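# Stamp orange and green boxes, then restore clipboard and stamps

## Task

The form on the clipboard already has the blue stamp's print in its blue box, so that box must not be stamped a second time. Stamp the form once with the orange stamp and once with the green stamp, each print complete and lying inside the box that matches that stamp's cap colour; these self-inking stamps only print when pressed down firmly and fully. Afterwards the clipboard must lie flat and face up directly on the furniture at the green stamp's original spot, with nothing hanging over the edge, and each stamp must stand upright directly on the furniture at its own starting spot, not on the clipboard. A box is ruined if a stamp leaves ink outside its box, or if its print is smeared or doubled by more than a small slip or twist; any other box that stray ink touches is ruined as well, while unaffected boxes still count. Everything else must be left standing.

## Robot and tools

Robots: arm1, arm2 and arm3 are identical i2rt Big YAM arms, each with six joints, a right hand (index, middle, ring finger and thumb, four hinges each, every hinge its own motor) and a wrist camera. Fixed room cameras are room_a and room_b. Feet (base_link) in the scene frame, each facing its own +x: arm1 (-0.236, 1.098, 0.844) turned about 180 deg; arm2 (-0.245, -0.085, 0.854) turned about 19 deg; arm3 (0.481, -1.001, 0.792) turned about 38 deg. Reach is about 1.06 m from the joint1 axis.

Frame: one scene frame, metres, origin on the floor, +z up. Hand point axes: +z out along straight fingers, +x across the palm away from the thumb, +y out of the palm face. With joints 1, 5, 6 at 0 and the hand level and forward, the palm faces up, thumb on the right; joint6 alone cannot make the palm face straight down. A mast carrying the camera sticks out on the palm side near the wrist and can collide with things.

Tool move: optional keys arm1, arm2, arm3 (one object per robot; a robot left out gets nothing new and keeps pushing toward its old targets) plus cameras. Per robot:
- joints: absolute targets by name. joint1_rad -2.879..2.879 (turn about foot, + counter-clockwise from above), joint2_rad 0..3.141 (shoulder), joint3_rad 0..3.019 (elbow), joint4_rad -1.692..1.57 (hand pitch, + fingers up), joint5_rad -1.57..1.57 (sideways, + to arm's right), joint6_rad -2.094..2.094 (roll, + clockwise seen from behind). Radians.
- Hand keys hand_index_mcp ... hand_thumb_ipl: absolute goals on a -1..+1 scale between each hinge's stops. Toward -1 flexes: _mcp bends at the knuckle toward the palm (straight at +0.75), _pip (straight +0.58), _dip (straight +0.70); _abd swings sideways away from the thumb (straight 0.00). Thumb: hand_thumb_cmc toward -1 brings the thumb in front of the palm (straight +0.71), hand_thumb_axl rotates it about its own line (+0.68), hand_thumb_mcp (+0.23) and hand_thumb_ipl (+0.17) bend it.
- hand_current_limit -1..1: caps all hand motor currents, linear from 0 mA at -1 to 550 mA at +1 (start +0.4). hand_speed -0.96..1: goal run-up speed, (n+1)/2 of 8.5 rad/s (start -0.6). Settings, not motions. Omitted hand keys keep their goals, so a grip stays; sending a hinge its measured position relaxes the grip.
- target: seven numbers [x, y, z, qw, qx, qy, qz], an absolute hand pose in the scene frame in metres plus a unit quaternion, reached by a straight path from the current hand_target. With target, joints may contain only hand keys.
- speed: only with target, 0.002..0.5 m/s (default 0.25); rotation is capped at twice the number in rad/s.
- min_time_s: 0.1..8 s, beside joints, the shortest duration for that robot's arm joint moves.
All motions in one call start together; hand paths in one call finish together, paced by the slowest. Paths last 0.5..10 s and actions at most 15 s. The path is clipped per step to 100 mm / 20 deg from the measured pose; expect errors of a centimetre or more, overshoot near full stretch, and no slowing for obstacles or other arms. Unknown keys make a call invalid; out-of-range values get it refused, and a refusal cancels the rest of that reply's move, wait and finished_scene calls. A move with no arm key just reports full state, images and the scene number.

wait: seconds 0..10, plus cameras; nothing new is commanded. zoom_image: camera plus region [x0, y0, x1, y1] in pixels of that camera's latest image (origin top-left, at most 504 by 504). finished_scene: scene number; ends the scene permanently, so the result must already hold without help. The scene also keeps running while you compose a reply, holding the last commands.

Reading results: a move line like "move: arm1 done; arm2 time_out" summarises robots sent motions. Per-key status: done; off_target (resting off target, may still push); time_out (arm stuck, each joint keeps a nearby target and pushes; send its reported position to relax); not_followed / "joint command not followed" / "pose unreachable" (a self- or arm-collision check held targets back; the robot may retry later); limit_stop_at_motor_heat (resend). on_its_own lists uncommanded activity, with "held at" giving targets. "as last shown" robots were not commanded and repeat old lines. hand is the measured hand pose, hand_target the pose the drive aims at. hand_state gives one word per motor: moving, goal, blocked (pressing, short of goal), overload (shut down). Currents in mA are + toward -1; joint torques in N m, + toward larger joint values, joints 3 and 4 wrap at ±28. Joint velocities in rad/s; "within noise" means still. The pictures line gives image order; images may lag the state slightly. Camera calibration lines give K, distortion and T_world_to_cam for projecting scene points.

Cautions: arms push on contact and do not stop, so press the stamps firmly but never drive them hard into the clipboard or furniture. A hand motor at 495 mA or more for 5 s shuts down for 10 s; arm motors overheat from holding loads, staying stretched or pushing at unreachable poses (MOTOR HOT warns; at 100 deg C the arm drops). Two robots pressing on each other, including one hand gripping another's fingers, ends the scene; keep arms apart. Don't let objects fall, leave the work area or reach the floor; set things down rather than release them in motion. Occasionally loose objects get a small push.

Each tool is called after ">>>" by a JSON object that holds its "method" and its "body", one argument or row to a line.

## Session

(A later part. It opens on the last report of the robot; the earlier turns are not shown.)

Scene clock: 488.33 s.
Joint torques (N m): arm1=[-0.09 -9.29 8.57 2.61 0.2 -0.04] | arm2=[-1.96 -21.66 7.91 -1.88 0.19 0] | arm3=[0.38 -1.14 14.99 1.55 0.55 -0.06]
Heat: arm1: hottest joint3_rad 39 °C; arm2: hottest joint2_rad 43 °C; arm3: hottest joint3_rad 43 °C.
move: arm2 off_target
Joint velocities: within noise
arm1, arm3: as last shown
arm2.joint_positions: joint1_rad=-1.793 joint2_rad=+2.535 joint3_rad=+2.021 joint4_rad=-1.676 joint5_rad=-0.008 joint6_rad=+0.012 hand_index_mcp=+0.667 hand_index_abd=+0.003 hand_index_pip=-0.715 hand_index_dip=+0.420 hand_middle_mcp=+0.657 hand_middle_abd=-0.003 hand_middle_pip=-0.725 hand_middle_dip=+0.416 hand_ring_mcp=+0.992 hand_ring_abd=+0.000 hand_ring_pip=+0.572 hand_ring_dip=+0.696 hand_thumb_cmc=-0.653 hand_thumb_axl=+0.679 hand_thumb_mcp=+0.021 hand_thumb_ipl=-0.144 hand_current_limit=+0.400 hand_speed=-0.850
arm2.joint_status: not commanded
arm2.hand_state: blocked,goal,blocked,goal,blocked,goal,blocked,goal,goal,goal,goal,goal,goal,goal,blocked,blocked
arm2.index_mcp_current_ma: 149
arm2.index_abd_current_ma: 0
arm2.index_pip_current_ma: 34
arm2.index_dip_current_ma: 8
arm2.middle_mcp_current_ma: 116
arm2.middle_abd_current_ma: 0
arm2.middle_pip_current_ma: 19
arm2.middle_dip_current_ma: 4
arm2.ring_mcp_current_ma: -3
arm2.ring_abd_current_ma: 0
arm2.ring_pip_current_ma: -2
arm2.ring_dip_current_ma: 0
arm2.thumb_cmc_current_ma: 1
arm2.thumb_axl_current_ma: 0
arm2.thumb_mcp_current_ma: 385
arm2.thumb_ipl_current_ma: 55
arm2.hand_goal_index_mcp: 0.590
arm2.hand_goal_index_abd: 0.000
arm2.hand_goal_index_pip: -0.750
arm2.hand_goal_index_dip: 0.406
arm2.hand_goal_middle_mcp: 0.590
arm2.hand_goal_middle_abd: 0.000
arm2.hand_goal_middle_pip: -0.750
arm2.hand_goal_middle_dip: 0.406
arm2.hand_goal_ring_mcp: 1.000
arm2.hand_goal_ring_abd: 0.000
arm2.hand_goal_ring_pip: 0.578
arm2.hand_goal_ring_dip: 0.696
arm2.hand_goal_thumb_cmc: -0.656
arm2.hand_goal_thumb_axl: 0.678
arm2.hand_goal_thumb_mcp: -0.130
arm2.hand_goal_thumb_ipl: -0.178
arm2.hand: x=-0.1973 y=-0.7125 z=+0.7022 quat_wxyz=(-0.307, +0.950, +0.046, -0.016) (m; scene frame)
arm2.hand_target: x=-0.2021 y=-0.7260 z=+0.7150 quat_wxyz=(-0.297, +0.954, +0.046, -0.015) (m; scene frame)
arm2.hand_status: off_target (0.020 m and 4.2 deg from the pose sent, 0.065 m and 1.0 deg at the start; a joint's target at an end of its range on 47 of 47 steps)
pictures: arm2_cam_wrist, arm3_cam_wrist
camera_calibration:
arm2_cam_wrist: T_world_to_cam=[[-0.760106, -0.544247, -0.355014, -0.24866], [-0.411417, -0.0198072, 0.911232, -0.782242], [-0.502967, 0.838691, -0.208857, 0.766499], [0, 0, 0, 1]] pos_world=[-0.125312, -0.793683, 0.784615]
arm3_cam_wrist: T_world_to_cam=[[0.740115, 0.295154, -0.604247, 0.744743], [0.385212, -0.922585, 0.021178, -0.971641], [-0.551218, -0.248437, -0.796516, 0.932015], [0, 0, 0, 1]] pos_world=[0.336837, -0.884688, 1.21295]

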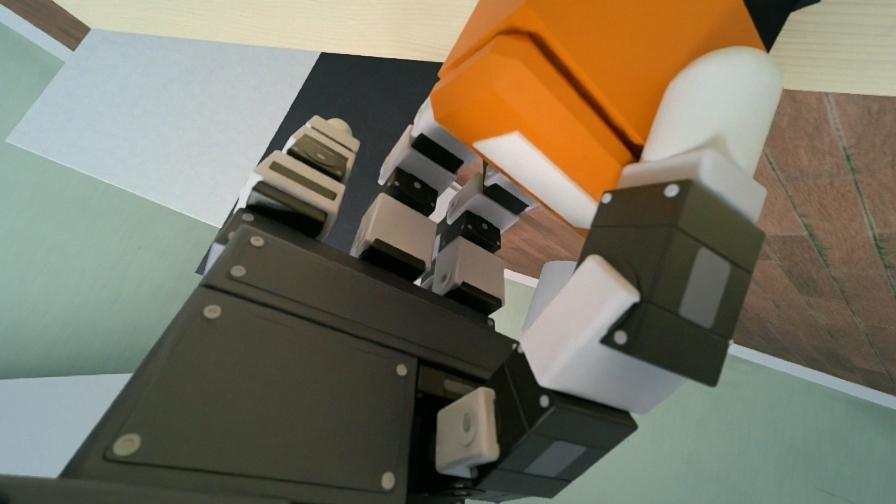

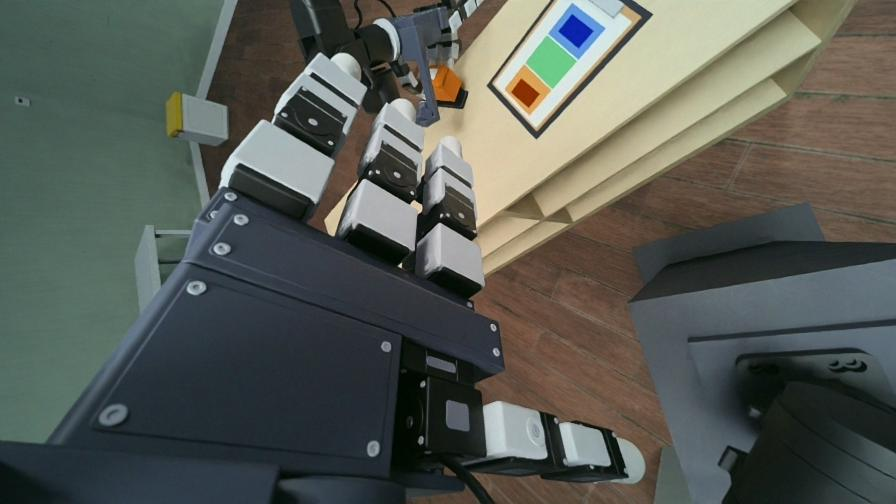

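>>> {"method": "move", "body": {
  "arm2": {"target": [-0.202, -0.730, 0.693, 0.3416, -0.9386, -0.0443, 0.0161], "speed": 0.06}
}}

>>> {"method": "move", "body": {
  "arm2": {"joints": {"hand_thumb_mcp": 0.17, "hand_index_mcp": 0.89, "hand_middle_mcp": 0.89}},
  "cameras": ["arm3_cam_wrist"]
}}

>>> {"method": "zoom_image", "body": {
  "camera": "arm3_cam_wrist",
  "region": [370, 0, 560, 140]
}}

Scene clock: 491.03 s.
Joint torques (N m): arm1=[-0.09 -9.29 8.57 2.61 0.21 -0.04] | arm2=[-1.96 -19.66 7.8 -1.26 0.11 -0.02] | arm3=[0.97 -1.2 14.82 1.39 0.57 -0.01]
Heat: arm1: hottest joint3_rad 39 °C; arm2: hottest joint2_rad 43 °C; arm3: hottest joint3_rad 43 °C.
move: arm2 off_target
Joint velocities: within noise
arm1, arm3: as last shown
arm2.joint_positions: joint1_rad=-1.794 joint2_rad=+2.563 joint3_rad=+2.066 joint4_rad=-1.689 joint5_rad=-0.007 joint6_rad=+0.012 hand_index_mcp=+0.667 hand_index_abd=+0.003 hand_index_pip=-0.715 hand_index_dip=+0.420 hand_middle_mcp=+0.654 hand_middle_abd=-0.003 hand_middle_pip=-0.731 hand_middle_dip=+0.408 hand_ring_mcp=+0.992 hand_ring_abd=+0.000 hand_ring_pip=+0.572 hand_ring_dip=+0.696 hand_thumb_cmc=-0.647 hand_thumb_axl=+0.680 hand_thumb_mcp=+0.020 hand_thumb_ipl=-0.138 hand_current_limit=+0.400 hand_speed=-0.850
arm2.joint_status: not commanded
arm2.hand_state: blocked,goal,blocked,goal,blocked,goal,goal,goal,goal,goal,goal,goal,goal,goal,blocked,blocked
arm2.index_mcp_current_ma: 149
arm2.index_abd_current_ma: 0
arm2.index_pip_current_ma: 35
arm2.index_dip_current_ma: 7
arm2.middle_mcp_current_ma: 107
arm2.middle_abd_current_ma: 0
arm2.middle_pip_current_ma: 12
arm2.middle_dip_current_ma: 0
arm2.ring_mcp_current_ma: -3
arm2.ring_abd_current_ma: 0
arm2.ring_pip_current_ma: -2
arm2.ring_dip_current_ma: 0
arm2.thumb_cmc_current_ma: 4
arm2.thumb_axl_current_ma: 1
arm2.thumb_mcp_current_ma: 385
arm2.thumb_ipl_current_ma: 71
arm2.hand_goal_index_mcp: 0.590
arm2.hand_goal_index_abd: 0.000
arm2.hand_goal_index_pip: -0.750
arm2.hand_goal_index_dip: 0.406
arm2.hand_goal_middle_mcp: 0.590
arm2.hand_goal_middle_abd: 0.000
arm2.hand_goal_middle_pip: -0.750
arm2.hand_goal_middle_dip: 0.406
arm2.hand_goal_ring_mcp: 1.000
arm2.hand_goal_ring_abd: 0.000
arm2.hand_goal_ring_pip: 0.578
arm2.hand_goal_ring_dip: 0.696
arm2.hand_goal_thumb_cmc: -0.656
arm2.hand_goal_thumb_axl: 0.678
arm2.hand_goal_thumb_mcp: -0.130
arm2.hand_goal_thumb_ipl: -0.178
arm2.hand: x=-0.1971 y=-0.7211 z=+0.6981 quat_wxyz=(-0.305, +0.951, +0.046, -0.017) (m; scene frame)
arm2.hand_target: x=-0.2022 y=-0.7293 z=+0.6930 quat_wxyz=(-0.302, +0.952, +0.046, -0.015) (m; scene frame)
arm2.hand_status: off_target (0.011 m and 4.4 deg from the pose sent, 0.020 m and 4.2 deg at the start; a joint's target at an end of its range on 39 of 39 steps)
pictures: none

Scene clock: 492.10 s.
Joint torques (N m): arm1=[0.03 -9.29 8.57 2.61 0.21 -0.04] | arm2=[-1.9 -20.6 7.35 -1.33 0.11 0] | arm3=[1.49 -1.61 14.84 1.29 0.59 -0.04]
Heat: arm1: hottest joint3_rad 39 °C; arm2: hottest joint2_rad 43 °C; arm3: hottest joint3_rad 43 °C.
move: arm2 done
Joint velocities: within noise
arm1, arm3: as last shown
arm2.joint_positions: joint1_rad=-1.794 joint2_rad=+2.573 joint3_rad=+2.071 joint4_rad=-1.689 joint5_rad=-0.007 joint6_rad=+0.012 hand_index_mcp=+0.877 hand_index_abd=+0.003 hand_index_pip=-0.743 hand_index_dip=+0.410 hand_middle_mcp=+0.877 hand_middle_abd=-0.003 hand_middle_pip=-0.744 hand_middle_dip=+0.407 hand_ring_mcp=+0.992 hand_ring_abd=+0.000 hand_ring_pip=+0.572 hand_ring_dip=+0.696 hand_thumb_cmc=-0.651 hand_thumb_axl=+0.680 hand_thumb_mcp=+0.168 hand_thumb_ipl=-0.174 hand_current_limit=+0.400 hand_speed=-0.850
arm2.joint_status: all done
arm2.hand_state: goal,goal,goal,goal,goal,goal,goal,goal,goal,goal,goal,goal,goal,goal,goal,goal
arm2.index_mcp_current_ma: -7
arm2.index_abd_current_ma: 0
arm2.index_pip_current_ma: 2
arm2.index_dip_current_ma: 1
arm2.middle_mcp_current_ma: -7
arm2.middle_abd_current_ma: 0
arm2.middle_pip_current_ma: 2
arm2.middle_dip_current_ma: 0
arm2.ring_mcp_current_ma: -3
arm2.ring_abd_current_ma: 0
arm2.ring_pip_current_ma: -2
arm2.ring_dip_current_ma: 0
arm2.thumb_cmc_current_ma: 1
arm2.thumb_axl_current_ma: 1
arm2.thumb_mcp_current_ma: 0
arm2.thumb_ipl_current_ma: 2
arm2.hand_goal_index_mcp: 0.890
arm2.hand_goal_index_abd: 0.000
arm2.hand_goal_index_pip: -0.750
arm2.hand_goal_index_dip: 0.406
arm2.hand_goal_middle_mcp: 0.890
arm2.hand_goal_middle_abd: 0.000
arm2.hand_goal_middle_pip: -0.750
arm2.hand_goal_middle_dip: 0.406
arm2.hand_goal_ring_mcp: 1.000
arm2.hand_goal_ring_abd: 0.000
arm2.hand_goal_ring_pip: 0.578
arm2.hand_goal_ring_dip: 0.696
arm2.hand_goal_thumb_cmc: -0.656
arm2.hand_goal_thumb_axl: 0.678
arm2.hand_goal_thumb_mcp: 0.170
arm2.hand_goal_thumb_ipl: -0.178
arm2.hand: x=-0.1972 y=-0.7202 z=+0.6928 quat_wxyz=(-0.308, +0.950, +0.046, -0.017) (m; scene frame)
arm2.hand_target: x=-0.2022 y=-0.7293 z=+0.6931 quat_wxyz=(-0.302, +0.952, +0.046, -0.015) (m; scene frame)
arm2.hand_status: not commanded
pictures: arm3_cam_wrist
camera_calibration:
arm3_cam_wrist: T_world_to_cam=[[0.740115, 0.295154, -0.604247, 0.744743], [0.385212, -0.922585, 0.021178, -0.971641], [-0.551218, -0.248437, -0.796516, 0.932015], [0, 0, 0, 1]] pos_world=[0.336837, -0.884688, 1.21295]

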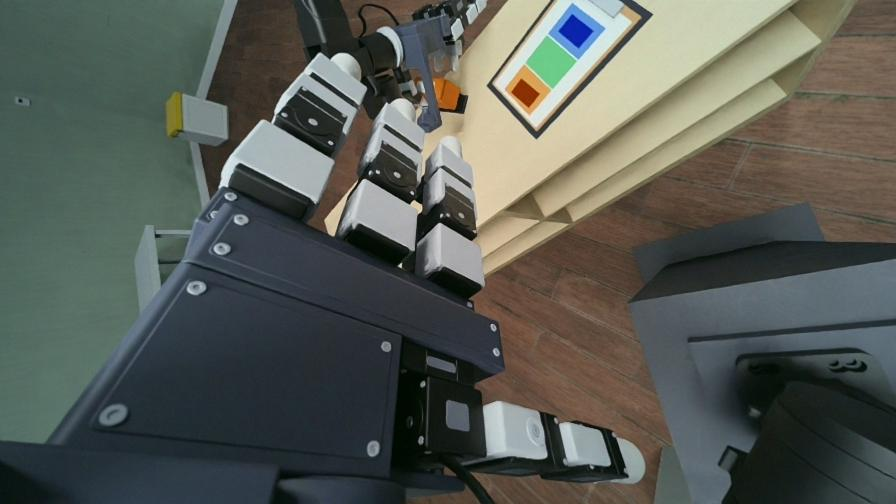

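Scaled by 2.653 from the camera's 896x504 image, which has a finer 1280x720 frame.

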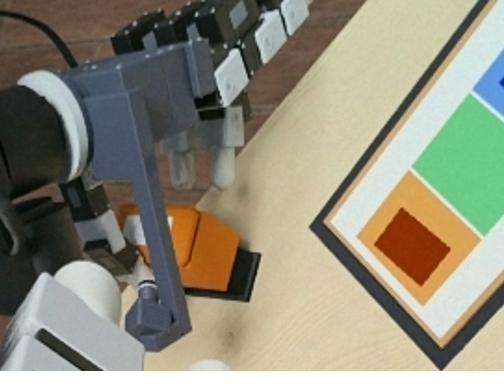

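>>> {"method": "move", "body": {
  "arm2": {"target": [-0.197, -0.725, 0.83, 0.3416, -0.9386, -0.0443, 0.0161], "speed": 0.12}
}}

>>> {"method": "move", "body": {
  "arm2": {"target": [-0.009, -0.722, 0.90, 0.0, 0.9671, -0.2546, 0.0], "speed": 0.2, "joints": {"hand_speed": -0.6, "hand_index_mcp": 0.753, "hand_index_pip": 0.577, "hand_index_dip": 0.696, "hand_middle_mcp": 0.753, "hand_middle_pip": 0.577, "hand_middle_dip": 0.696, "hand_thumb_cmc": 0.71, "hand_thumb_mcp": 0.226, "hand_thumb_ipl": 0.168}},
  "cameras": ["arm3_cam_wrist", "arm2_cam_wrist", "room_a"]
}}

>>> {"method": "zoom_image", "body": {
  "camera": "arm3_cam_wrist",
  "region": [370, 0, 560, 140]
}}

Scene clock: 504.47 s.
Joint torques (N m): arm1=[0.03 -9.35 8.58 2.58 0.21 -0.04] | arm2=[-1.32 -21.95 5.56 -1.03 0.12 0.06] | arm3=[0.56 -0.62 14.83 1.24 0.53 -0.06]
Heat: arm1: hottest joint3_rad 39 °C; arm2: hottest joint2_rad 42 °C; arm3: hottest joint3_rad 43 °C.
move: arm2 off_target
Joint velocities: within noise
arm1, arm3: as last shown
arm2.joint_positions: joint1_rad=-1.794 joint2_rad=+2.306 joint3_rad=+1.934 joint4_rad=-1.689 joint5_rad=-0.007 joint6_rad=+0.012 hand_index_mcp=+0.879 hand_index_abd=+0.003 hand_index_pip=-0.743 hand_index_dip=+0.410 hand_middle_mcp=+0.879 hand_middle_abd=-0.003 hand_middle_pip=-0.744 hand_middle_dip=+0.407 hand_ring_mcp=+0.992 hand_ring_abd=+0.000 hand_ring_pip=+0.572 hand_ring_dip=+0.696 hand_thumb_cmc=-0.653 hand_thumb_axl=+0.680 hand_thumb_mcp=+0.169 hand_thumb_ipl=-0.176 hand_current_limit=+0.400 hand_speed=-0.850
arm2.joint_status: not commanded
arm2.hand_state: goal,goal,goal,goal,goal,goal,goal,goal,goal,goal,goal,goal,goal,goal,goal,goal
arm2.index_mcp_current_ma: -5
arm2.index_abd_current_ma: 0
arm2.index_pip_current_ma: 2
arm2.index_dip_current_ma: 1
arm2.middle_mcp_current_ma: -5
arm2.middle_abd_current_ma: 0
arm2.middle_pip_current_ma: 2
arm2.middle_dip_current_ma: 0
arm2.ring_mcp_current_ma: -3
arm2.ring_abd_current_ma: 0
arm2.ring_pip_current_ma: -2
arm2.ring_dip_current_ma: 0
arm2.thumb_cmc_current_ma: 1
arm2.thumb_axl_current_ma: 0
arm2.thumb_mcp_current_ma: 0
arm2.thumb_ipl_current_ma: 0
arm2.hand_goal_index_mcp: 0.890
arm2.hand_goal_index_abd: 0.000
arm2.hand_goal_index_pip: -0.750
arm2.hand_goal_index_dip: 0.406
arm2.hand_goal_middle_mcp: 0.890
arm2.hand_goal_middle_abd: 0.000
arm2.hand_goal_middle_pip: -0.750
arm2.hand_goal_middle_dip: 0.406
arm2.hand_goal_ring_mcp: 1.000
arm2.hand_goal_ring_abd: 0.000
arm2.hand_goal_ring_pip: 0.578
arm2.hand_goal_ring_dip: 0.696
arm2.hand_goal_thumb_cmc: -0.656
arm2.hand_goal_thumb_axl: 0.678
arm2.hand_goal_thumb_mcp: 0.170
arm2.hand_goal_thumb_ipl: -0.178
arm2.hand: x=-0.1965 y=-0.7238 z=+0.8191 quat_wxyz=(-0.245, +0.968, +0.047, -0.013) (m; scene frame)
arm2.hand_target: x=-0.1972 y=-0.7246 z=+0.8296 quat_wxyz=(-0.241, +0.969, +0.048, -0.014) (m; scene frame)
arm2.hand_status: off_target (0.011 m and 11.6 deg from the pose sent, 0.137 m and 4.1 deg at the start; a joint's target at an end of its range on 60 of 60 steps)
pictures: none

Scene clock: 507.40 s.
Joint torques (N m): arm1=[-0.03 -9.35 8.57 2.62 0.21 -0.04] | arm2=[-0.85 -21.25 8.34 0.68 0.22 0.22] | arm3=[0.67 -0.67 14.65 1.54 0.53 0.03]
Heat: arm1: hottest joint3_rad 39 °C; arm2: hottest joint2_rad 42 °C; arm3: hottest joint3_rad 44 °C.
move: arm2 off_target
Joint velocities: within noise
arm1, arm3: as last shown
arm2.joint_positions: joint1_rad=-1.429 joint2_rad=+2.147 joint3_rad=+1.788 joint4_rad=-1.263 joint5_rad=-0.004 joint6_rad=+0.983 hand_index_mcp=+0.752 hand_index_abd=+0.003 hand_index_pip=+0.574 hand_index_dip=+0.693 hand_middle_mcp=+0.752 hand_middle_abd=-0.003 hand_middle_pip=+0.575 hand_middle_dip=+0.694 hand_ring_mcp=+0.992 hand_ring_abd=+0.000 hand_ring_pip=+0.572 hand_ring_dip=+0.696 hand_thumb_cmc=+0.707 hand_thumb_axl=+0.680 hand_thumb_mcp=+0.218 hand_thumb_ipl=+0.163 hand_current_limit=+0.400 hand_speed=-0.600
arm2.joint_status: all done
arm2.hand_state: goal,goal,goal,goal,goal,goal,goal,goal,goal,goal,goal,goal,goal,goal,goal,goal
arm2.index_mcp_current_ma: 0
arm2.index_abd_current_ma: 0
arm2.index_pip_current_ma: -1
arm2.index_dip_current_ma: 0
arm2.middle_mcp_current_ma: 0
arm2.middle_abd_current_ma: 0
arm2.middle_pip_current_ma: -1
arm2.middle_dip_current_ma: 0
arm2.ring_mcp_current_ma: -3
arm2.ring_abd_current_ma: 0
arm2.ring_pip_current_ma: -1
arm2.ring_dip_current_ma: 0
arm2.thumb_cmc_current_ma: -1
arm2.thumb_axl_current_ma: 0
arm2.thumb_mcp_current_ma: -4
arm2.thumb_ipl_current_ma: -2
arm2.hand_goal_index_mcp: 0.754
arm2.hand_goal_index_abd: 0.000
arm2.hand_goal_index_pip: 0.578
arm2.hand_goal_index_dip: 0.696
arm2.hand_goal_middle_mcp: 0.754
arm2.hand_goal_middle_abd: 0.000
arm2.hand_goal_middle_pip: 0.578
arm2.hand_goal_middle_dip: 0.696
arm2.hand_goal_ring_mcp: 1.000
arm2.hand_goal_ring_abd: 0.000
arm2.hand_goal_ring_pip: 0.578
arm2.hand_goal_ring_dip: 0.696
arm2.hand_goal_thumb_cmc: 0.710
arm2.hand_goal_thumb_axl: 0.678
arm2.hand_goal_thumb_mcp: 0.226
arm2.hand_goal_thumb_ipl: 0.168
arm2.hand: x=-0.0165 y=-0.7084 z=+0.8776 quat_wxyz=(-0.023, +0.968, -0.250, -0.018) (m; scene frame)
arm2.hand_target: x=-0.0093 y=-0.7212 z=+0.9002 quat_wxyz=(+0.000, +0.967, -0.255, +0.000) (m; scene frame)
arm2.hand_status: off_target (0.027 m and 3.4 deg from the pose sent, 0.204 m and 44.9 deg at the start)
pictures: arm2_cam_wrist, arm3_cam_wrist, room_a
camera_calibration:
arm2_cam_wrist: T_world_to_cam=[[-0.992482, -0.12239, 0.0000421218, -0.0632516], [-0.0790675, 0.641435, 0.763092, -0.263713], [-0.0934218, 0.757352, -0.64629, 1.22366], [0, 0, 0, 1]] pos_world=[0.0306895, -0.765329, 0.99208]
arm3_cam_wrist: T_world_to_cam=[[0.740115, 0.295154, -0.604247, 0.744743], [0.385212, -0.922585, 0.021178, -0.971641], [-0.551218, -0.248437, -0.796516, 0.932015], [0, 0, 0, 1]] pos_world=[0.336837, -0.884688, 1.21295]

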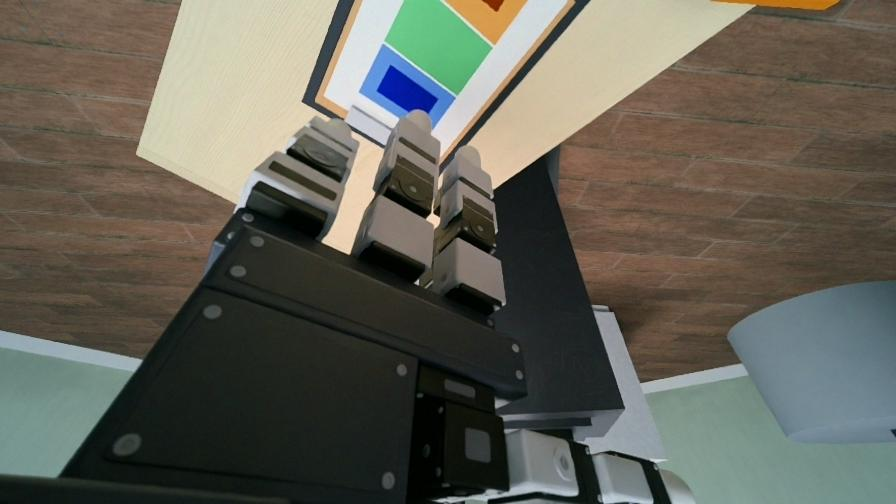

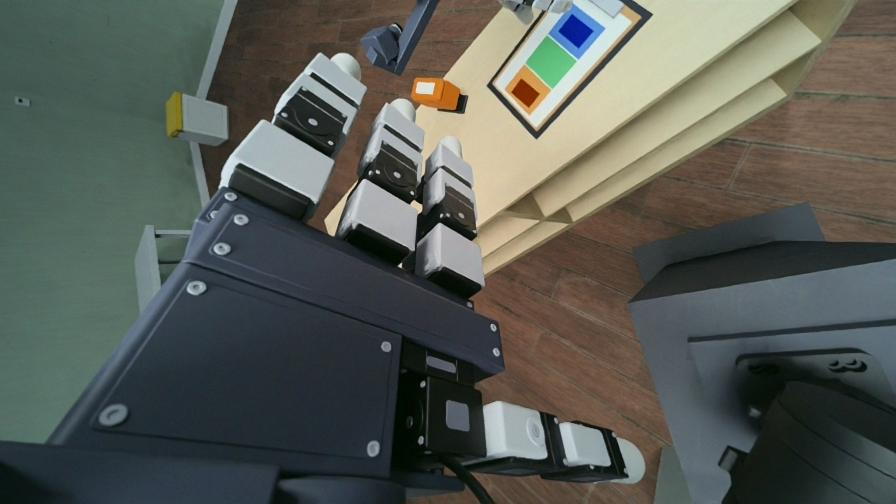

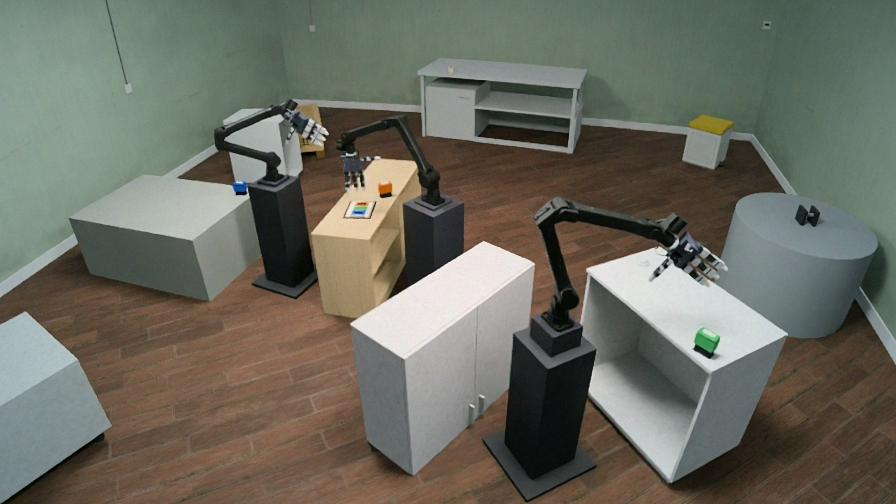

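Scaled by 2.653 from the camera's 896x504 image, which has a finer 1280x720 frame.

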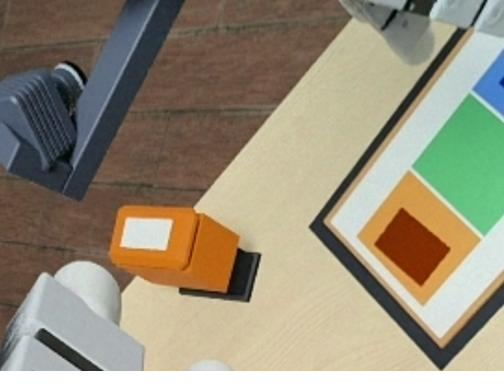

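>>> {"method": "zoom_image", "body": {
  "camera": "arm2_cam_wrist",
  "region": [120, 0, 600, 260]
}}

Scaled by 1.050 from the camera's 896x504 image, which has a finer 1280x720 frame.

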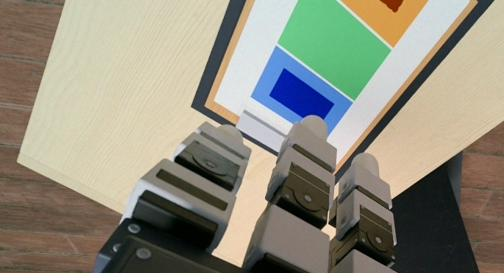

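>>> {"method": "move", "body": {
  "arm2": {"target": [-0.005, -0.729, 0.79, 0.0, 0.9671, -0.2546, 0.0], "speed": 0.15}
}}

>>> {"method": "move", "body": {
  "arm2": {"target": [-0.006, -0.730, 0.745, 0.0, 0.9671, -0.2546, 0.0], "speed": 0.06},
  "cameras": ["arm3_cam_wrist", "arm2_cam_wrist"]
}}

Scene clock: 518.40 s.
Joint torques (N m): arm1=[-0.03 -9.29 8.55 2.61 0.21 -0.04] | arm2=[-1.08 -20.84 6.53 0.94 0.22 0.2] | arm3=[0.73 0.09 14.99 1.39 0.54 -0.04]
Heat: arm1: hottest joint3_rad 39 °C; arm2: hottest joint2_rad 43 °C; arm3: hottest joint3_rad 44 °C.
move: arm2 done
Joint velocities: within noise
arm1, arm3: as last shown
arm2.joint_positions: joint1_rad=-1.429 joint2_rad=+2.278 joint3_rad=+1.759 joint4_rad=-1.067 joint5_rad=-0.004 joint6_rad=+0.984 hand_index_mcp=+0.752 hand_index_abd=+0.003 hand_index_pip=+0.574 hand_index_dip=+0.693 hand_middle_mcp=+0.752 hand_middle_abd=-0.003 hand_middle_pip=+0.575 hand_middle_dip=+0.694 hand_ring_mcp=+0.992 hand_ring_abd=+0.000 hand_ring_pip=+0.573 hand_ring_dip=+0.696 hand_thumb_cmc=+0.707 hand_thumb_axl=+0.680 hand_thumb_mcp=+0.218 hand_thumb_ipl=+0.163 hand_current_limit=+0.400 hand_speed=-0.600
arm2.joint_status: not commanded
arm2.hand_state: goal,goal,goal,goal,goal,goal,goal,goal,goal,goal,goal,goal,goal,goal,goal,goal
arm2.index_mcp_current_ma: 0
arm2.index_abd_current_ma: 0
arm2.index_pip_current_ma: -1
arm2.index_dip_current_ma: 0
arm2.middle_mcp_current_ma: 0
arm2.middle_abd_current_ma: 0
arm2.middle_pip_current_ma: -1
arm2.middle_dip_current_ma: 0
arm2.ring_mcp_current_ma: -3
arm2.ring_abd_current_ma: 0
arm2.ring_pip_current_ma: -1
arm2.ring_dip_current_ma: 0
arm2.thumb_cmc_current_ma: -1
arm2.thumb_axl_current_ma: 0
arm2.thumb_mcp_current_ma: -4
arm2.thumb_ipl_current_ma: -2
arm2.hand_goal_index_mcp: 0.754
arm2.hand_goal_index_abd: 0.000
arm2.hand_goal_index_pip: 0.578
arm2.hand_goal_index_dip: 0.696
arm2.hand_goal_middle_mcp: 0.754
arm2.hand_goal_middle_abd: 0.000
arm2.hand_goal_middle_pip: 0.578
arm2.hand_goal_middle_dip: 0.696
arm2.hand_goal_ring_mcp: 1.000
arm2.hand_goal_ring_abd: 0.000
arm2.hand_goal_ring_pip: 0.578
arm2.hand_goal_ring_dip: 0.696
arm2.hand_goal_thumb_cmc: 0.710
arm2.hand_goal_thumb_axl: 0.678
arm2.hand_goal_thumb_mcp: 0.226
arm2.hand_goal_thumb_ipl: 0.168
arm2.hand: x=-0.0088 y=-0.7235 z=+0.7863 quat_wxyz=(-0.009, +0.968, -0.251, -0.006) (m; scene frame)
arm2.hand_target: x=-0.0050 y=-0.7290 z=+0.7902 quat_wxyz=(+0.000, +0.967, -0.255, +0.000) (m; scene frame)
arm2.hand_status: done (0.008 m and 1.3 deg from the pose sent, 0.091 m and 3.3 deg at the start)
pictures: none

Scene clock: 519.83 s.
Joint torques (N m): arm1=[-0.03 -9.29 8.58 2.61 0.21 -0.04] | arm2=[-1.32 -19.43 5.76 0.91 0.22 0.19] | arm3=[0.62 -0.38 14.79 1.2 0.58 -0.04]
Heat: arm1: hottest joint3_rad 39 °C; arm2: hottest joint2_rad 43 °C; arm3: hottest joint3_rad 44 °C.
move: arm2 done
Joint velocities: within noise
arm1.joint_positions: joint1_rad=-0.367 joint2_rad=+1.209 joint3_rad=+0.966 joint4_rad=-0.324 joint5_rad=+0.201 joint6_rad=+1.681 hand_index_mcp=+0.753 hand_index_abd=+0.001 hand_index_pip=+0.577 hand_index_dip=+0.696 hand_middle_mcp=+0.753 hand_middle_abd=+0.001 hand_middle_pip=+0.577 hand_middle_dip=+0.696 hand_ring_mcp=+0.753 hand_ring_abd=+0.001 hand_ring_pip=+0.577 hand_ring_dip=+0.696 hand_thumb_cmc=+0.714 hand_thumb_axl=+0.677 hand_thumb_mcp=+0.225 hand_thumb_ipl=+0.168 hand_current_limit=+0.400 hand_speed=-0.600
arm1.joint_status: not commanded
arm1.hand_state: goal,goal,goal,goal,goal,goal,goal,goal,goal,goal,goal,goal,goal,goal,goal,goal
arm1.index_mcp_current_ma: 0
arm1.index_abd_current_ma: 0
arm1.index_pip_current_ma: 0
arm1.index_dip_current_ma: 0
arm1.middle_mcp_current_ma: 0
arm1.middle_abd_current_ma: 0
arm1.middle_pip_current_ma: 0
arm1.middle_dip_current_ma: 0
arm1.ring_mcp_current_ma: 0
arm1.ring_abd_current_ma: 0
arm1.ring_pip_current_ma: 0
arm1.ring_dip_current_ma: 0
arm1.thumb_cmc_current_ma: 0
arm1.thumb_axl_current_ma: 0
arm1.thumb_mcp_current_ma: 0
arm1.thumb_ipl_current_ma: 0
arm1.hand_goal_index_mcp: 0.754
arm1.hand_goal_index_abd: 0.000
arm1.hand_goal_index_pip: 0.576
arm1.hand_goal_index_dip: 0.696
arm1.hand_goal_middle_mcp: 0.754
arm1.hand_goal_middle_abd: 0.000
arm1.hand_goal_middle_pip: 0.576
arm1.hand_goal_middle_dip: 0.696
arm1.hand_goal_ring_mcp: 0.754
arm1.hand_goal_ring_abd: 0.000
arm1.hand_goal_ring_pip: 0.576
arm1.hand_goal_ring_dip: 0.696
arm1.hand_goal_thumb_cmc: 0.714
arm1.hand_goal_thumb_axl: 0.678
arm1.hand_goal_thumb_mcp: 0.226
arm1.hand_goal_thumb_ipl: 0.168
arm1.hand: x=-0.6576 y=+1.3849 z=+1.1115 quat_wxyz=(-0.464, +0.254, +0.836, +0.149) (m; scene frame)
arm1.hand_target: x=-0.6598 y=+1.3898 z=+1.1200 quat_wxyz=(-0.477, +0.261, +0.826, +0.150) (m; scene frame)
arm1.hand_status: not commanded
arm2.joint_positions: joint1_rad=-1.429 joint2_rad=+2.331 joint3_rad=+1.759 joint4_rad=-0.992 joint5_rad=-0.003 joint6_rad=+0.984 hand_index_mcp=+0.752 hand_index_abd=+0.003 hand_index_pip=+0.574 hand_index_dip=+0.693 hand_middle_mcp=+0.752 hand_middle_abd=-0.002 hand_middle_pip=+0.576 hand_middle_dip=+0.694 hand_ring_mcp=+0.992 hand_ring_abd=+0.000 hand_ring_pip=+0.573 hand_ring_dip=+0.696 hand_thumb_cmc=+0.707 hand_thumb_axl=+0.680 hand_thumb_mcp=+0.218 hand_thumb_ipl=+0.163 hand_current_limit=+0.400 hand_speed=-0.600
arm2.joint_status: not commanded
arm2.hand_state: goal,goal,goal,goal,goal,goal,goal,goal,goal,goal,goal,goal,goal,goal,goal,goal
arm2.index_mcp_current_ma: 0
arm2.index_abd_current_ma: 0
arm2.index_pip_current_ma: -1
arm2.index_dip_current_ma: 0
arm2.middle_mcp_current_ma: 0
arm2.middle_abd_current_ma: 0
arm2.middle_pip_current_ma: 0
arm2.middle_dip_current_ma: 0
arm2.ring_mcp_current_ma: -3
arm2.ring_abd_current_ma: 0
arm2.ring_pip_current_ma: -1
arm2.ring_dip_current_ma: 0
arm2.thumb_cmc_current_ma: 0
arm2.thumb_axl_current_ma: 0
arm2.thumb_mcp_current_ma: -4
arm2.thumb_ipl_current_ma: -2
arm2.hand_goal_index_mcp: 0.754
arm2.hand_goal_index_abd: 0.000
arm2.hand_goal_index_pip: 0.578
arm2.hand_goal_index_dip: 0.696
arm2.hand_goal_middle_mcp: 0.754
arm2.hand_goal_middle_abd: 0.000
arm2.hand_goal_middle_pip: 0.578
arm2.hand_goal_middle_dip: 0.696
arm2.hand_goal_ring_mcp: 1.000
arm2.hand_goal_ring_abd: 0.000
arm2.hand_goal_ring_pip: 0.578
arm2.hand_goal_ring_dip: 0.696
arm2.hand_goal_thumb_cmc: 0.710
arm2.hand_goal_thumb_axl: 0.678
arm2.hand_goal_thumb_mcp: 0.226
arm2.hand_goal_thumb_ipl: 0.168
arm2.hand: x=-0.0055 y=-0.7301 z=+0.7537 quat_wxyz=(-0.001, +0.968, -0.251, +0.002) (m; scene frame)
arm2.hand_target: x=-0.0060 y=-0.7299 z=+0.7451 quat_wxyz=(+0.000, +0.967, -0.255, +0.000) (m; scene frame)
arm2.hand_status: done (0.009 m and 0.5 deg from the pose sent, 0.042 m and 1.4 deg at the start)
arm3: as last shown
pictures: arm2_cam_wrist, arm3_cam_wrist
camera_calibration:
arm2_cam_wrist: T_world_to_cam=[[-0.992369, -0.12174, -0.0195582, -0.0397162], [-0.0978115, 0.680673, 0.726029, -0.0978948], [-0.0750741, 0.722401, -0.687386, 1.16657], [0, 0, 0, 1]] pos_world=[0.0385908, -0.780932, 0.872181]
arm3_cam_wrist: T_world_to_cam=[[0.740115, 0.295154, -0.604247, 0.744743], [0.385212, -0.922585, 0.021178, -0.971641], [-0.551218, -0.248437, -0.796516, 0.932015], [0, 0, 0, 1]] pos_world=[0.336837, -0.884688, 1.21295]

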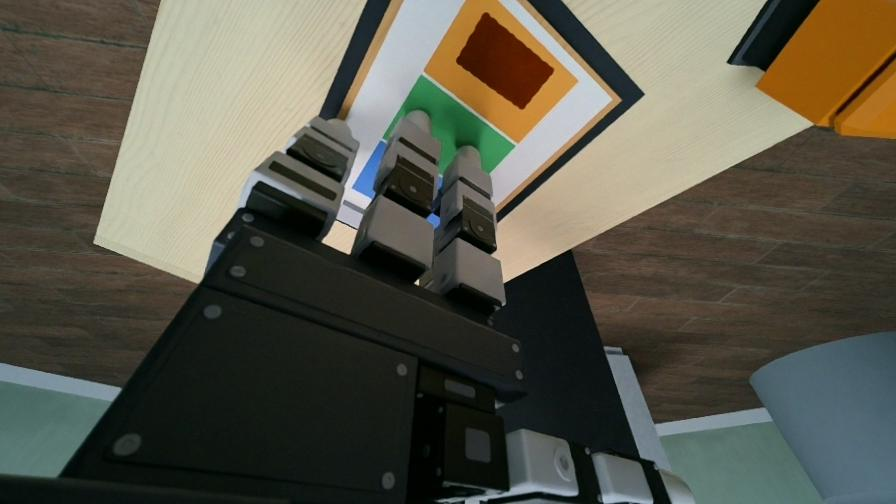

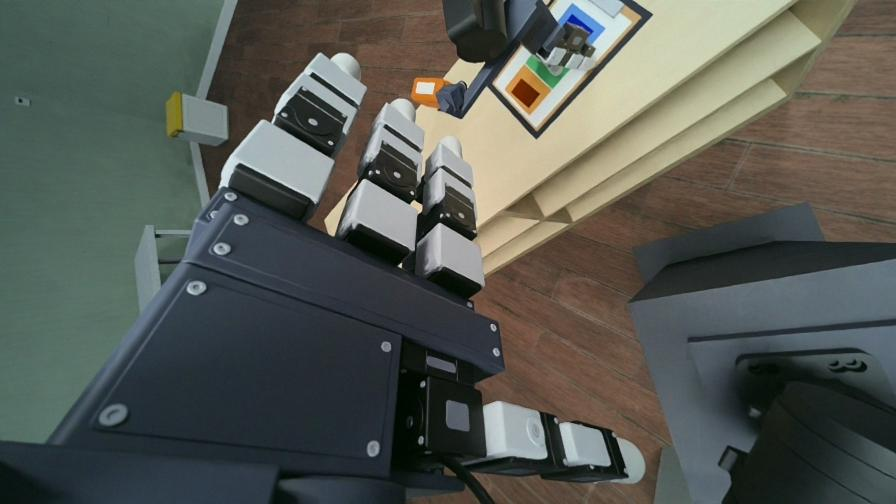

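>>> {"method": "move", "body": {
  "arm2": {"target": [-0.006, -0.729, 0.715, 0.0, 0.9671, -0.2546, 0.0], "speed": 0.05},
  "cameras": ["arm2_cam_wrist"]
}}

Scene clock: 522.40 s.
Joint torques (N m): arm1=[-0.03 -9.17 8.57 2.61 0.21 -0.04] | arm2=[-1.03 -16.5 5.11 2.18 0.1 0.19] | arm3=[0.67 -0.91 14.72 1.37 0.57 -0.03]
Heat: arm1: hottest joint3_rad 39 °C; arm2: hottest joint2_rad 42 °C; arm3: hottest joint3_rad 44 °C.
move: arm2 off_target
Joint velocities: within noise
arm1: as last shown
arm2.joint_positions: joint1_rad=-1.429 joint2_rad=+2.332 joint3_rad=+1.758 joint4_rad=-0.970 joint5_rad=-0.001 joint6_rad=+0.985 hand_index_mcp=+0.758 hand_index_abd=+0.006 hand_index_pip=+0.580 hand_index_dip=+0.696 hand_middle_mcp=+0.773 hand_middle_abd=+0.036 hand_middle_pip=+0.589 hand_middle_dip=+0.701 hand_ring_mcp=+0.992 hand_ring_abd=+0.000 hand_ring_pip=+0.573 hand_ring_dip=+0.696 hand_thumb_cmc=+0.707 hand_thumb_axl=+0.680 hand_thumb_mcp=+0.218 hand_thumb_ipl=+0.163 hand_current_limit=+0.400 hand_speed=-0.600
arm2.joint_status: not commanded
arm2.hand_state: goal,goal,goal,goal,goal,blocked,goal,goal,goal,goal,goal,goal,goal,goal,goal,goal
arm2.index_mcp_current_ma: 1
arm2.index_abd_current_ma: 1
arm2.index_pip_current_ma: 0
arm2.index_dip_current_ma: 0
arm2.middle_mcp_current_ma: 13
arm2.middle_abd_current_ma: 28
arm2.middle_pip_current_ma: 5
arm2.middle_dip_current_ma: 1
arm2.ring_mcp_current_ma: -3
arm2.ring_abd_current_ma: 0
arm2.ring_pip_current_ma: -1
arm2.ring_dip_current_ma: 0
arm2.thumb_cmc_current_ma: 0
arm2.thumb_axl_current_ma: 0
arm2.thumb_mcp_current_ma: -4
arm2.thumb_ipl_current_ma: -2
arm2.hand_goal_index_mcp: 0.754
arm2.hand_goal_index_abd: 0.000
arm2.hand_goal_index_pip: 0.578
arm2.hand_goal_index_dip: 0.696
arm2.hand_goal_middle_mcp: 0.754
arm2.hand_goal_middle_abd: 0.000
arm2.hand_goal_middle_pip: 0.578
arm2.hand_goal_middle_dip: 0.696
arm2.hand_goal_ring_mcp: 1.000
arm2.hand_goal_ring_abd: 0.000
arm2.hand_goal_ring_pip: 0.578
arm2.hand_goal_ring_dip: 0.696
arm2.hand_goal_thumb_cmc: 0.710
arm2.hand_goal_thumb_axl: 0.678
arm2.hand_goal_thumb_mcp: 0.226
arm2.hand_goal_thumb_ipl: 0.168
arm2.hand: x=-0.0039 y=-0.7342 z=+0.7533 quat_wxyz=(+0.007, +0.968, -0.251, +0.007) (m; scene frame)
arm2.hand_target: x=-0.0067 y=-0.7272 z=+0.7165 quat_wxyz=(+0.000, +0.967, -0.255, +0.000) (m; scene frame)
arm2.hand_status: off_target (0.039 m and 1.2 deg from the pose sent, 0.039 m and 0.5 deg at the start)
arm3.joint_positions: joint1_rad=+2.527 joint2_rad=+0.504 joint3_rad=+0.729 joint4_rad=-0.916 joint5_rad=+0.585 joint6_rad=+1.954 hand_index_mcp=+0.754 hand_index_abd=+0.001 hand_index_pip=+0.577 hand_index_dip=+0.696 hand_middle_mcp=+0.754 hand_middle_abd=+0.001 hand_middle_pip=+0.577 hand_middle_dip=+0.696 hand_ring_mcp=+0.754 hand_ring_abd=+0.001 hand_ring_pip=+0.577 hand_ring_dip=+0.696 hand_thumb_cmc=+0.714 hand_thumb_axl=+0.677 hand_thumb_mcp=+0.226 hand_thumb_ipl=+0.168 hand_current_limit=+0.400 hand_speed=-0.600
arm3.joint_status: not commanded
arm3.hand_state: goal,goal,goal,goal,goal,goal,goal,goal,goal,goal,goal,goal,goal,goal,goal,goal
arm3.index_mcp_current_ma: 0
arm3.index_abd_current_ma: 0
arm3.index_pip_current_ma: 0
arm3.index_dip_current_ma: 0
arm3.middle_mcp_current_ma: 0
arm3.middle_abd_current_ma: 0
arm3.middle_pip_current_ma: 0
arm3.middle_dip_current_ma: 0
arm3.ring_mcp_current_ma: 0
arm3.ring_abd_current_ma: 0
arm3.ring_pip_current_ma: 0
arm3.ring_dip_current_ma: 0
arm3.thumb_cmc_current_ma: 0
arm3.thumb_axl_current_ma: 0
arm3.thumb_mcp_current_ma: 0
arm3.thumb_ipl_current_ma: 0
arm3.hand_goal_index_mcp: 0.754
arm3.hand_goal_index_abd: 0.000
arm3.hand_goal_index_pip: 0.576
arm3.hand_goal_index_dip: 0.696
arm3.hand_goal_middle_mcp: 0.754
arm3.hand_goal_middle_abd: 0.000
arm3.hand_goal_middle_pip: 0.576
arm3.hand_goal_middle_dip: 0.696
arm3.hand_goal_ring_mcp: 0.754
arm3.hand_goal_ring_abd: 0.000
arm3.hand_goal_ring_pip: 0.576
arm3.hand_goal_ring_dip: 0.696
arm3.hand_goal_thumb_cmc: 0.714
arm3.hand_goal_thumb_axl: 0.678
arm3.hand_goal_thumb_mcp: 0.226
arm3.hand_goal_thumb_ipl: 0.168
arm3.hand: x=+0.2720 y=-0.8571 z=+1.0944 quat_wxyz=(-0.454, +0.263, +0.835, +0.166) (m; scene frame)
arm3.hand_target: x=+0.2706 y=-0.8594 z=+1.1193 quat_wxyz=(-0.476, +0.268, +0.824, +0.154) (m; scene frame)
arm3.hand_status: not commanded
pictures: arm2_cam_wrist
camera_calibration:
arm2_cam_wrist: T_world_to_cam=[[-0.992366, -0.120985, -0.0239103, -0.0348587], [-0.101794, 0.694111, 0.712634, -0.0746712], [-0.0696219, 0.709628, -0.701128, 1.1704], [0, 0, 0, 1]] pos_world=[0.0392917, -0.782934, 0.872978]

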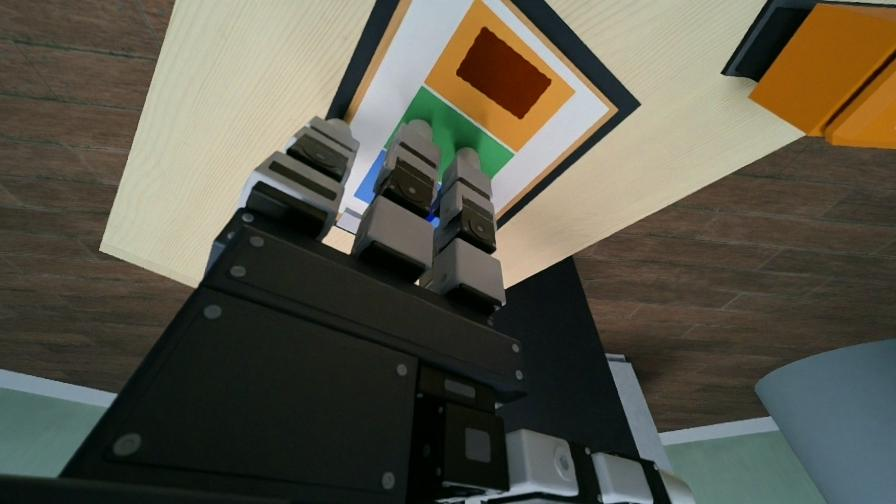

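>>> {"method": "move", "body": {
  "arm2": {"target": [0.083, -0.613, 0.712, 0.0, 0.9555, -0.2949, 0.0], "speed": 0.08},
  "cameras": ["arm2_cam_wrist", "arm3_cam_wrist"]
}}

Scene clock: 526.10 s.
Joint torques (N m): arm1=[-0.03 -9.29 8.58 2.59 0.21 -0.04] | arm2=[1.03 -15.97 3.47 0.98 -1.05 0.33] | arm3=[0.97 -1.2 14.91 1.35 0.57 -0.1]
Heat: arm1: hottest joint3_rad 39 °C; arm2: hottest joint2_rad 42 °C; arm3: hottest joint3_rad 44 °C.
move: arm2 off_target
Joint velocities: within noise
arm1, arm3: as last shown
arm2.joint_positions: joint1_rad=-1.238 joint2_rad=+2.262 joint3_rad=+1.606 joint4_rad=-0.849 joint5_rad=+0.030 joint6_rad=+1.275 hand_index_mcp=+0.686 hand_index_abd=-0.004 hand_index_pip=+0.532 hand_index_dip=+0.671 hand_middle_mcp=+0.708 hand_middle_abd=+0.043 hand_middle_pip=+0.552 hand_middle_dip=+0.683 hand_ring_mcp=+0.992 hand_ring_abd=+0.000 hand_ring_pip=+0.573 hand_ring_dip=+0.696 hand_thumb_cmc=+0.708 hand_thumb_axl=+0.680 hand_thumb_mcp=+0.218 hand_thumb_ipl=+0.163 hand_current_limit=+0.400 hand_speed=-0.600
arm2.joint_status: not commanded
arm2.hand_state: blocked,goal,blocked,blocked,blocked,blocked,blocked,goal,goal,goal,goal,goal,goal,goal,goal,goal
arm2.index_mcp_current_ma: -120
arm2.index_abd_current_ma: -1
arm2.index_pip_current_ma: -56
arm2.index_dip_current_ma: -20
arm2.middle_mcp_current_ma: -61
arm2.middle_abd_current_ma: 39
arm2.middle_pip_current_ma: -20
arm2.middle_dip_current_ma: -7
arm2.ring_mcp_current_ma: -3
arm2.ring_abd_current_ma: 0
arm2.ring_pip_current_ma: -1
arm2.ring_dip_current_ma: 0
arm2.thumb_cmc_current_ma: 0
arm2.thumb_axl_current_ma: 0
arm2.thumb_mcp_current_ma: -4
arm2.thumb_ipl_current_ma: -2
arm2.hand_goal_index_mcp: 0.754
arm2.hand_goal_index_abd: 0.000
arm2.hand_goal_index_pip: 0.578
arm2.hand_goal_index_dip: 0.696
arm2.hand_goal_middle_mcp: 0.754
arm2.hand_goal_middle_abd: 0.000
arm2.hand_goal_middle_pip: 0.578
arm2.hand_goal_middle_dip: 0.696
arm2.hand_goal_ring_mcp: 1.000
arm2.hand_goal_ring_abd: 0.000
arm2.hand_goal_ring_pip: 0.578
arm2.hand_goal_ring_dip: 0.696
arm2.hand_goal_thumb_cmc: 0.710
arm2.hand_goal_thumb_axl: 0.678
arm2.hand_goal_thumb_mcp: 0.226
arm2.hand_goal_thumb_ipl: 0.168
arm2.hand: x=+0.0761 y=-0.6432 z=+0.7518 quat_wxyz=(+0.029, +0.954, -0.299, +0.016) (m; scene frame)
arm2.hand_target: x=+0.0810 y=-0.6124 z=+0.7140 quat_wxyz=(+0.000, +0.955, -0.295, -0.001) (m; scene frame)
arm2.hand_status: off_target (0.050 m and 3.8 deg from the pose sent, 0.155 m and 5.3 deg at the start)
pictures: arm2_cam_wrist, arm3_cam_wrist
camera_calibration:
arm2_cam_wrist: T_world_to_cam=[[-0.999349, -0.022592, -0.028114, 0.122449], [-0.035683, 0.732716, 0.679598, -0.0839666], [0.00524615, 0.680159, -0.733046, 1.10969], [0, 0, 0, 1]] pos_world=[0.113551, -0.690477, 0.873962]
arm3_cam_wrist: T_world_to_cam=[[0.740115, 0.295154, -0.604247, 0.744743], [0.385212, -0.922585, 0.021178, -0.971641], [-0.551218, -0.248437, -0.796516, 0.932015], [0, 0, 0, 1]] pos_world=[0.336837, -0.884688, 1.21295]

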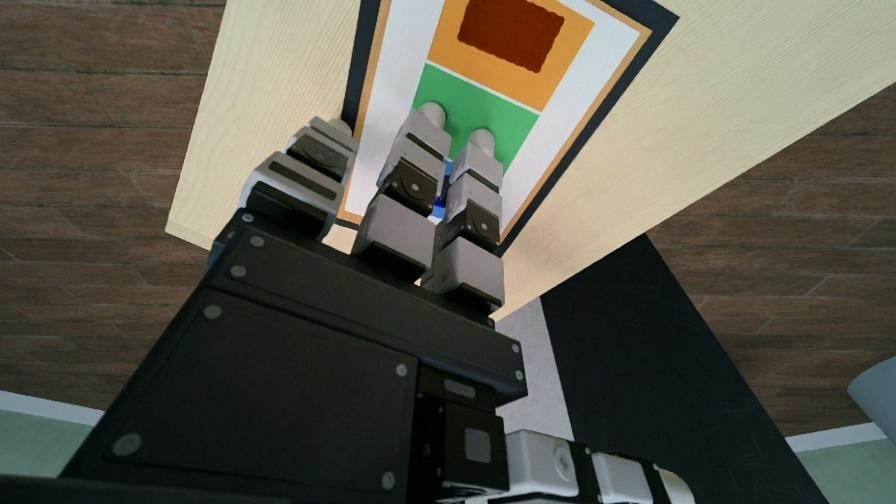

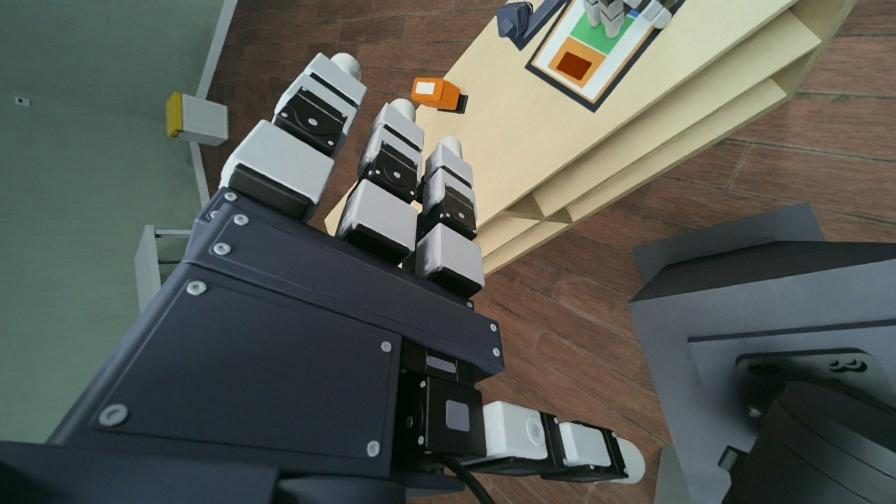

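>>> {"method": "move", "body": {
  "arm2": {"target": [0.172, -0.497, 0.710, 0.0, 0.9421, -0.3355, 0.0], "speed": 0.08},
  "cameras": ["arm2_cam_wrist", "arm3_cam_wrist", "room_a"]
}}

>>> {"method": "zoom_image", "body": {
  "camera": "room_a",
  "region": [300, 170, 400, 260]
}}

Scene clock: 530.17 s.
Joint torques (N m): arm1=[-0.03 -9.29 8.54 2.59 0.21 -0.05] | arm2=[1.2 -14.97 3.97 1.09 -1.06 0.37] | arm3=[1.08 -0.62 14.76 1.29 0.56 0]
Heat: arm1: hottest joint3_rad 39 °C; arm2: hottest joint2_rad 42 °C; arm3: hottest joint3_rad 44 °C.
move: arm2 off_target
Joint velocities: within noise
arm1, arm3: as last shown
arm2.joint_positions: joint1_rad=-1.002 joint2_rad=+2.243 joint3_rad=+1.567 joint4_rad=-0.833 joint5_rad=+0.032 joint6_rad=+1.595 hand_index_mcp=+0.679 hand_index_abd=-0.014 hand_index_pip=+0.527 hand_index_dip=+0.668 hand_middle_mcp=+0.707 hand_middle_abd=+0.030 hand_middle_pip=+0.552 hand_middle_dip=+0.682 hand_ring_mcp=+0.992 hand_ring_abd=+0.000 hand_ring_pip=+0.573 hand_ring_dip=+0.696 hand_thumb_cmc=+0.708 hand_thumb_axl=+0.680 hand_thumb_mcp=+0.218 hand_thumb_ipl=+0.163 hand_current_limit=+0.400 hand_speed=-0.600
arm2.joint_status: not commanded
arm2.hand_state: blocked,goal,blocked,blocked,blocked,blocked,blocked,goal,goal,goal,goal,goal,goal,goal,goal,goal
arm2.index_mcp_current_ma: -140
arm2.index_abd_current_ma: -6
arm2.index_pip_current_ma: -65
arm2.index_dip_current_ma: -24
arm2.middle_mcp_current_ma: -63
arm2.middle_abd_current_ma: 22
arm2.middle_pip_current_ma: -21
arm2.middle_dip_current_ma: -7
arm2.ring_mcp_current_ma: -3
arm2.ring_abd_current_ma: 0
arm2.ring_pip_current_ma: -1
arm2.ring_dip_current_ma: 0
arm2.thumb_cmc_current_ma: 0
arm2.thumb_axl_current_ma: 0
arm2.thumb_mcp_current_ma: -4
arm2.thumb_ipl_current_ma: -2
arm2.hand_goal_index_mcp: 0.754
arm2.hand_goal_index_abd: 0.000
arm2.hand_goal_index_pip: 0.578
arm2.hand_goal_index_dip: 0.696
arm2.hand_goal_middle_mcp: 0.754
arm2.hand_goal_middle_abd: 0.000
arm2.hand_goal_middle_pip: 0.578
arm2.hand_goal_middle_dip: 0.696
arm2.hand_goal_ring_mcp: 1.000
arm2.hand_goal_ring_abd: 0.000
arm2.hand_goal_ring_pip: 0.578
arm2.hand_goal_ring_dip: 0.696
arm2.hand_goal_thumb_cmc: 0.710
arm2.hand_goal_thumb_axl: 0.678
arm2.hand_goal_thumb_mcp: 0.226
arm2.hand_goal_thumb_ipl: 0.168
arm2.hand: x=+0.1696 y=-0.5267 z=+0.7501 quat_wxyz=(+0.023, +0.940, -0.339, +0.022) (m; scene frame)
arm2.hand_target: x=+0.1696 y=-0.4968 z=+0.7124 quat_wxyz=(+0.001, +0.942, -0.336, -0.001) (m; scene frame)
arm2.hand_status: off_target (0.050 m and 3.7 deg from the pose sent, 0.180 m and 5.8 deg at the start)
pictures: arm2_cam_wrist, arm3_cam_wrist, room_a
camera_calibration:
arm2_cam_wrist: T_world_to_cam=[[-0.997067, 0.0617891, -0.0451659, 0.275405], [0.0140749, 0.728085, 0.685342, -0.180026], [0.0752313, 0.682697, -0.726819, 1.01342], [0, 0, 0, 1]] pos_world=[0.200891, -0.577801, 0.872391]
arm3_cam_wrist: T_world_to_cam=[[0.740115, 0.295154, -0.604247, 0.744743], [0.385212, -0.922585, 0.021178, -0.971641], [-0.551218, -0.248437, -0.796516, 0.932015], [0, 0, 0, 1]] pos_world=[0.336837, -0.884688, 1.21295]

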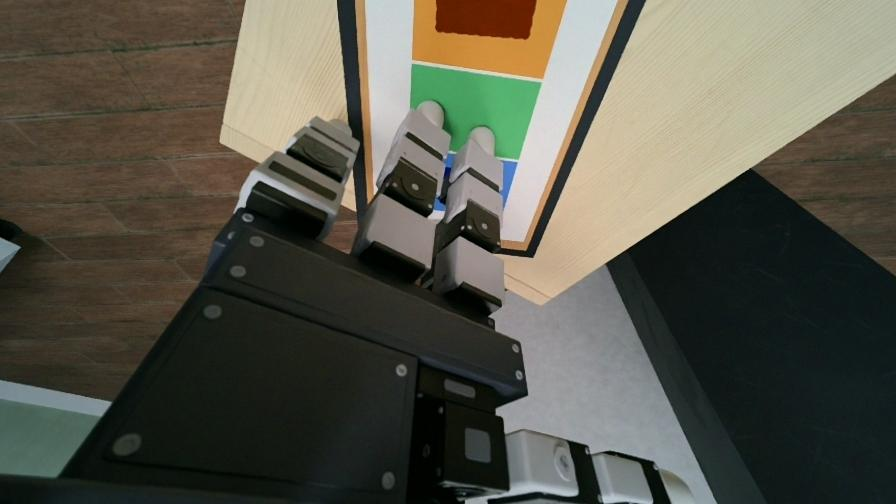

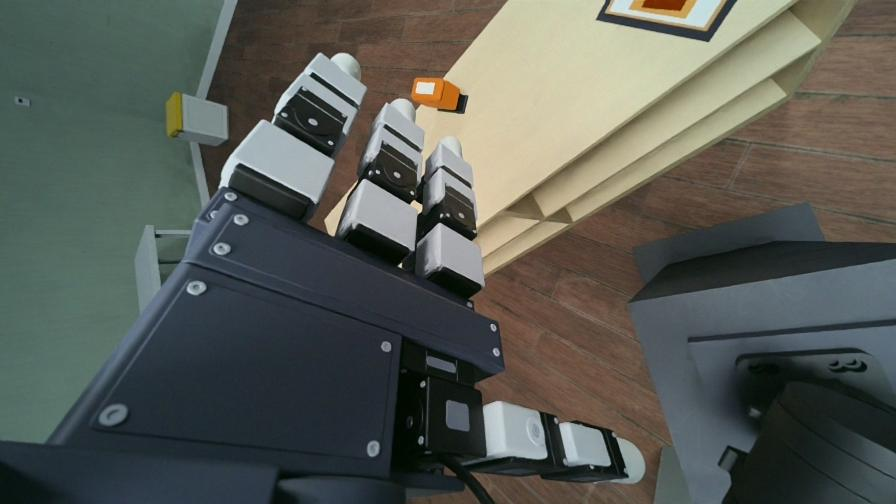

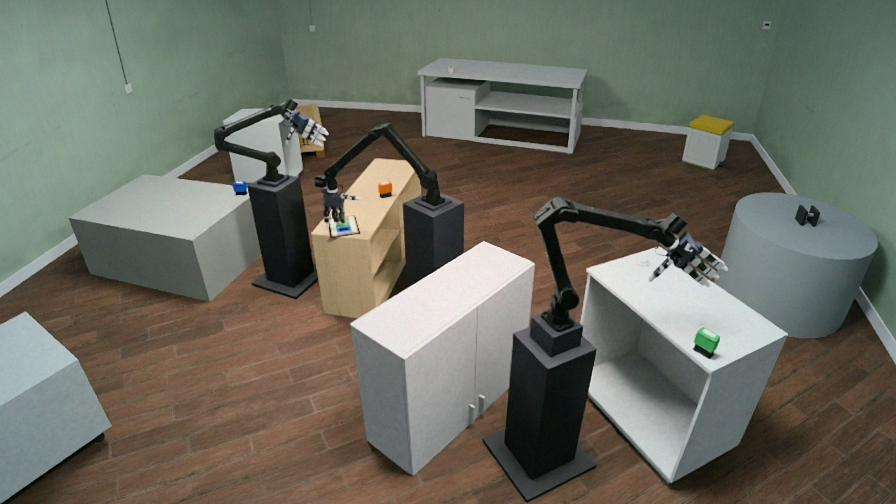

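Scaled by 5.040 from the camera's 896x504 image, which has a finer 1280x720 frame.

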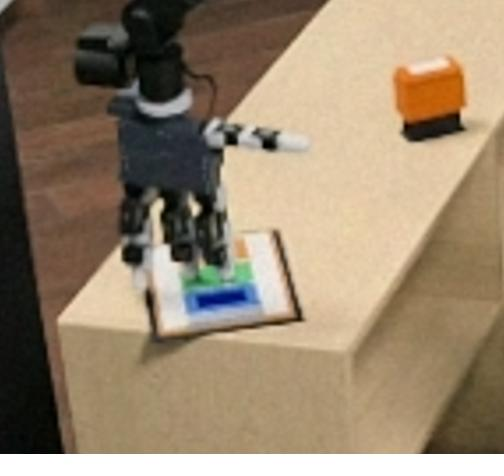

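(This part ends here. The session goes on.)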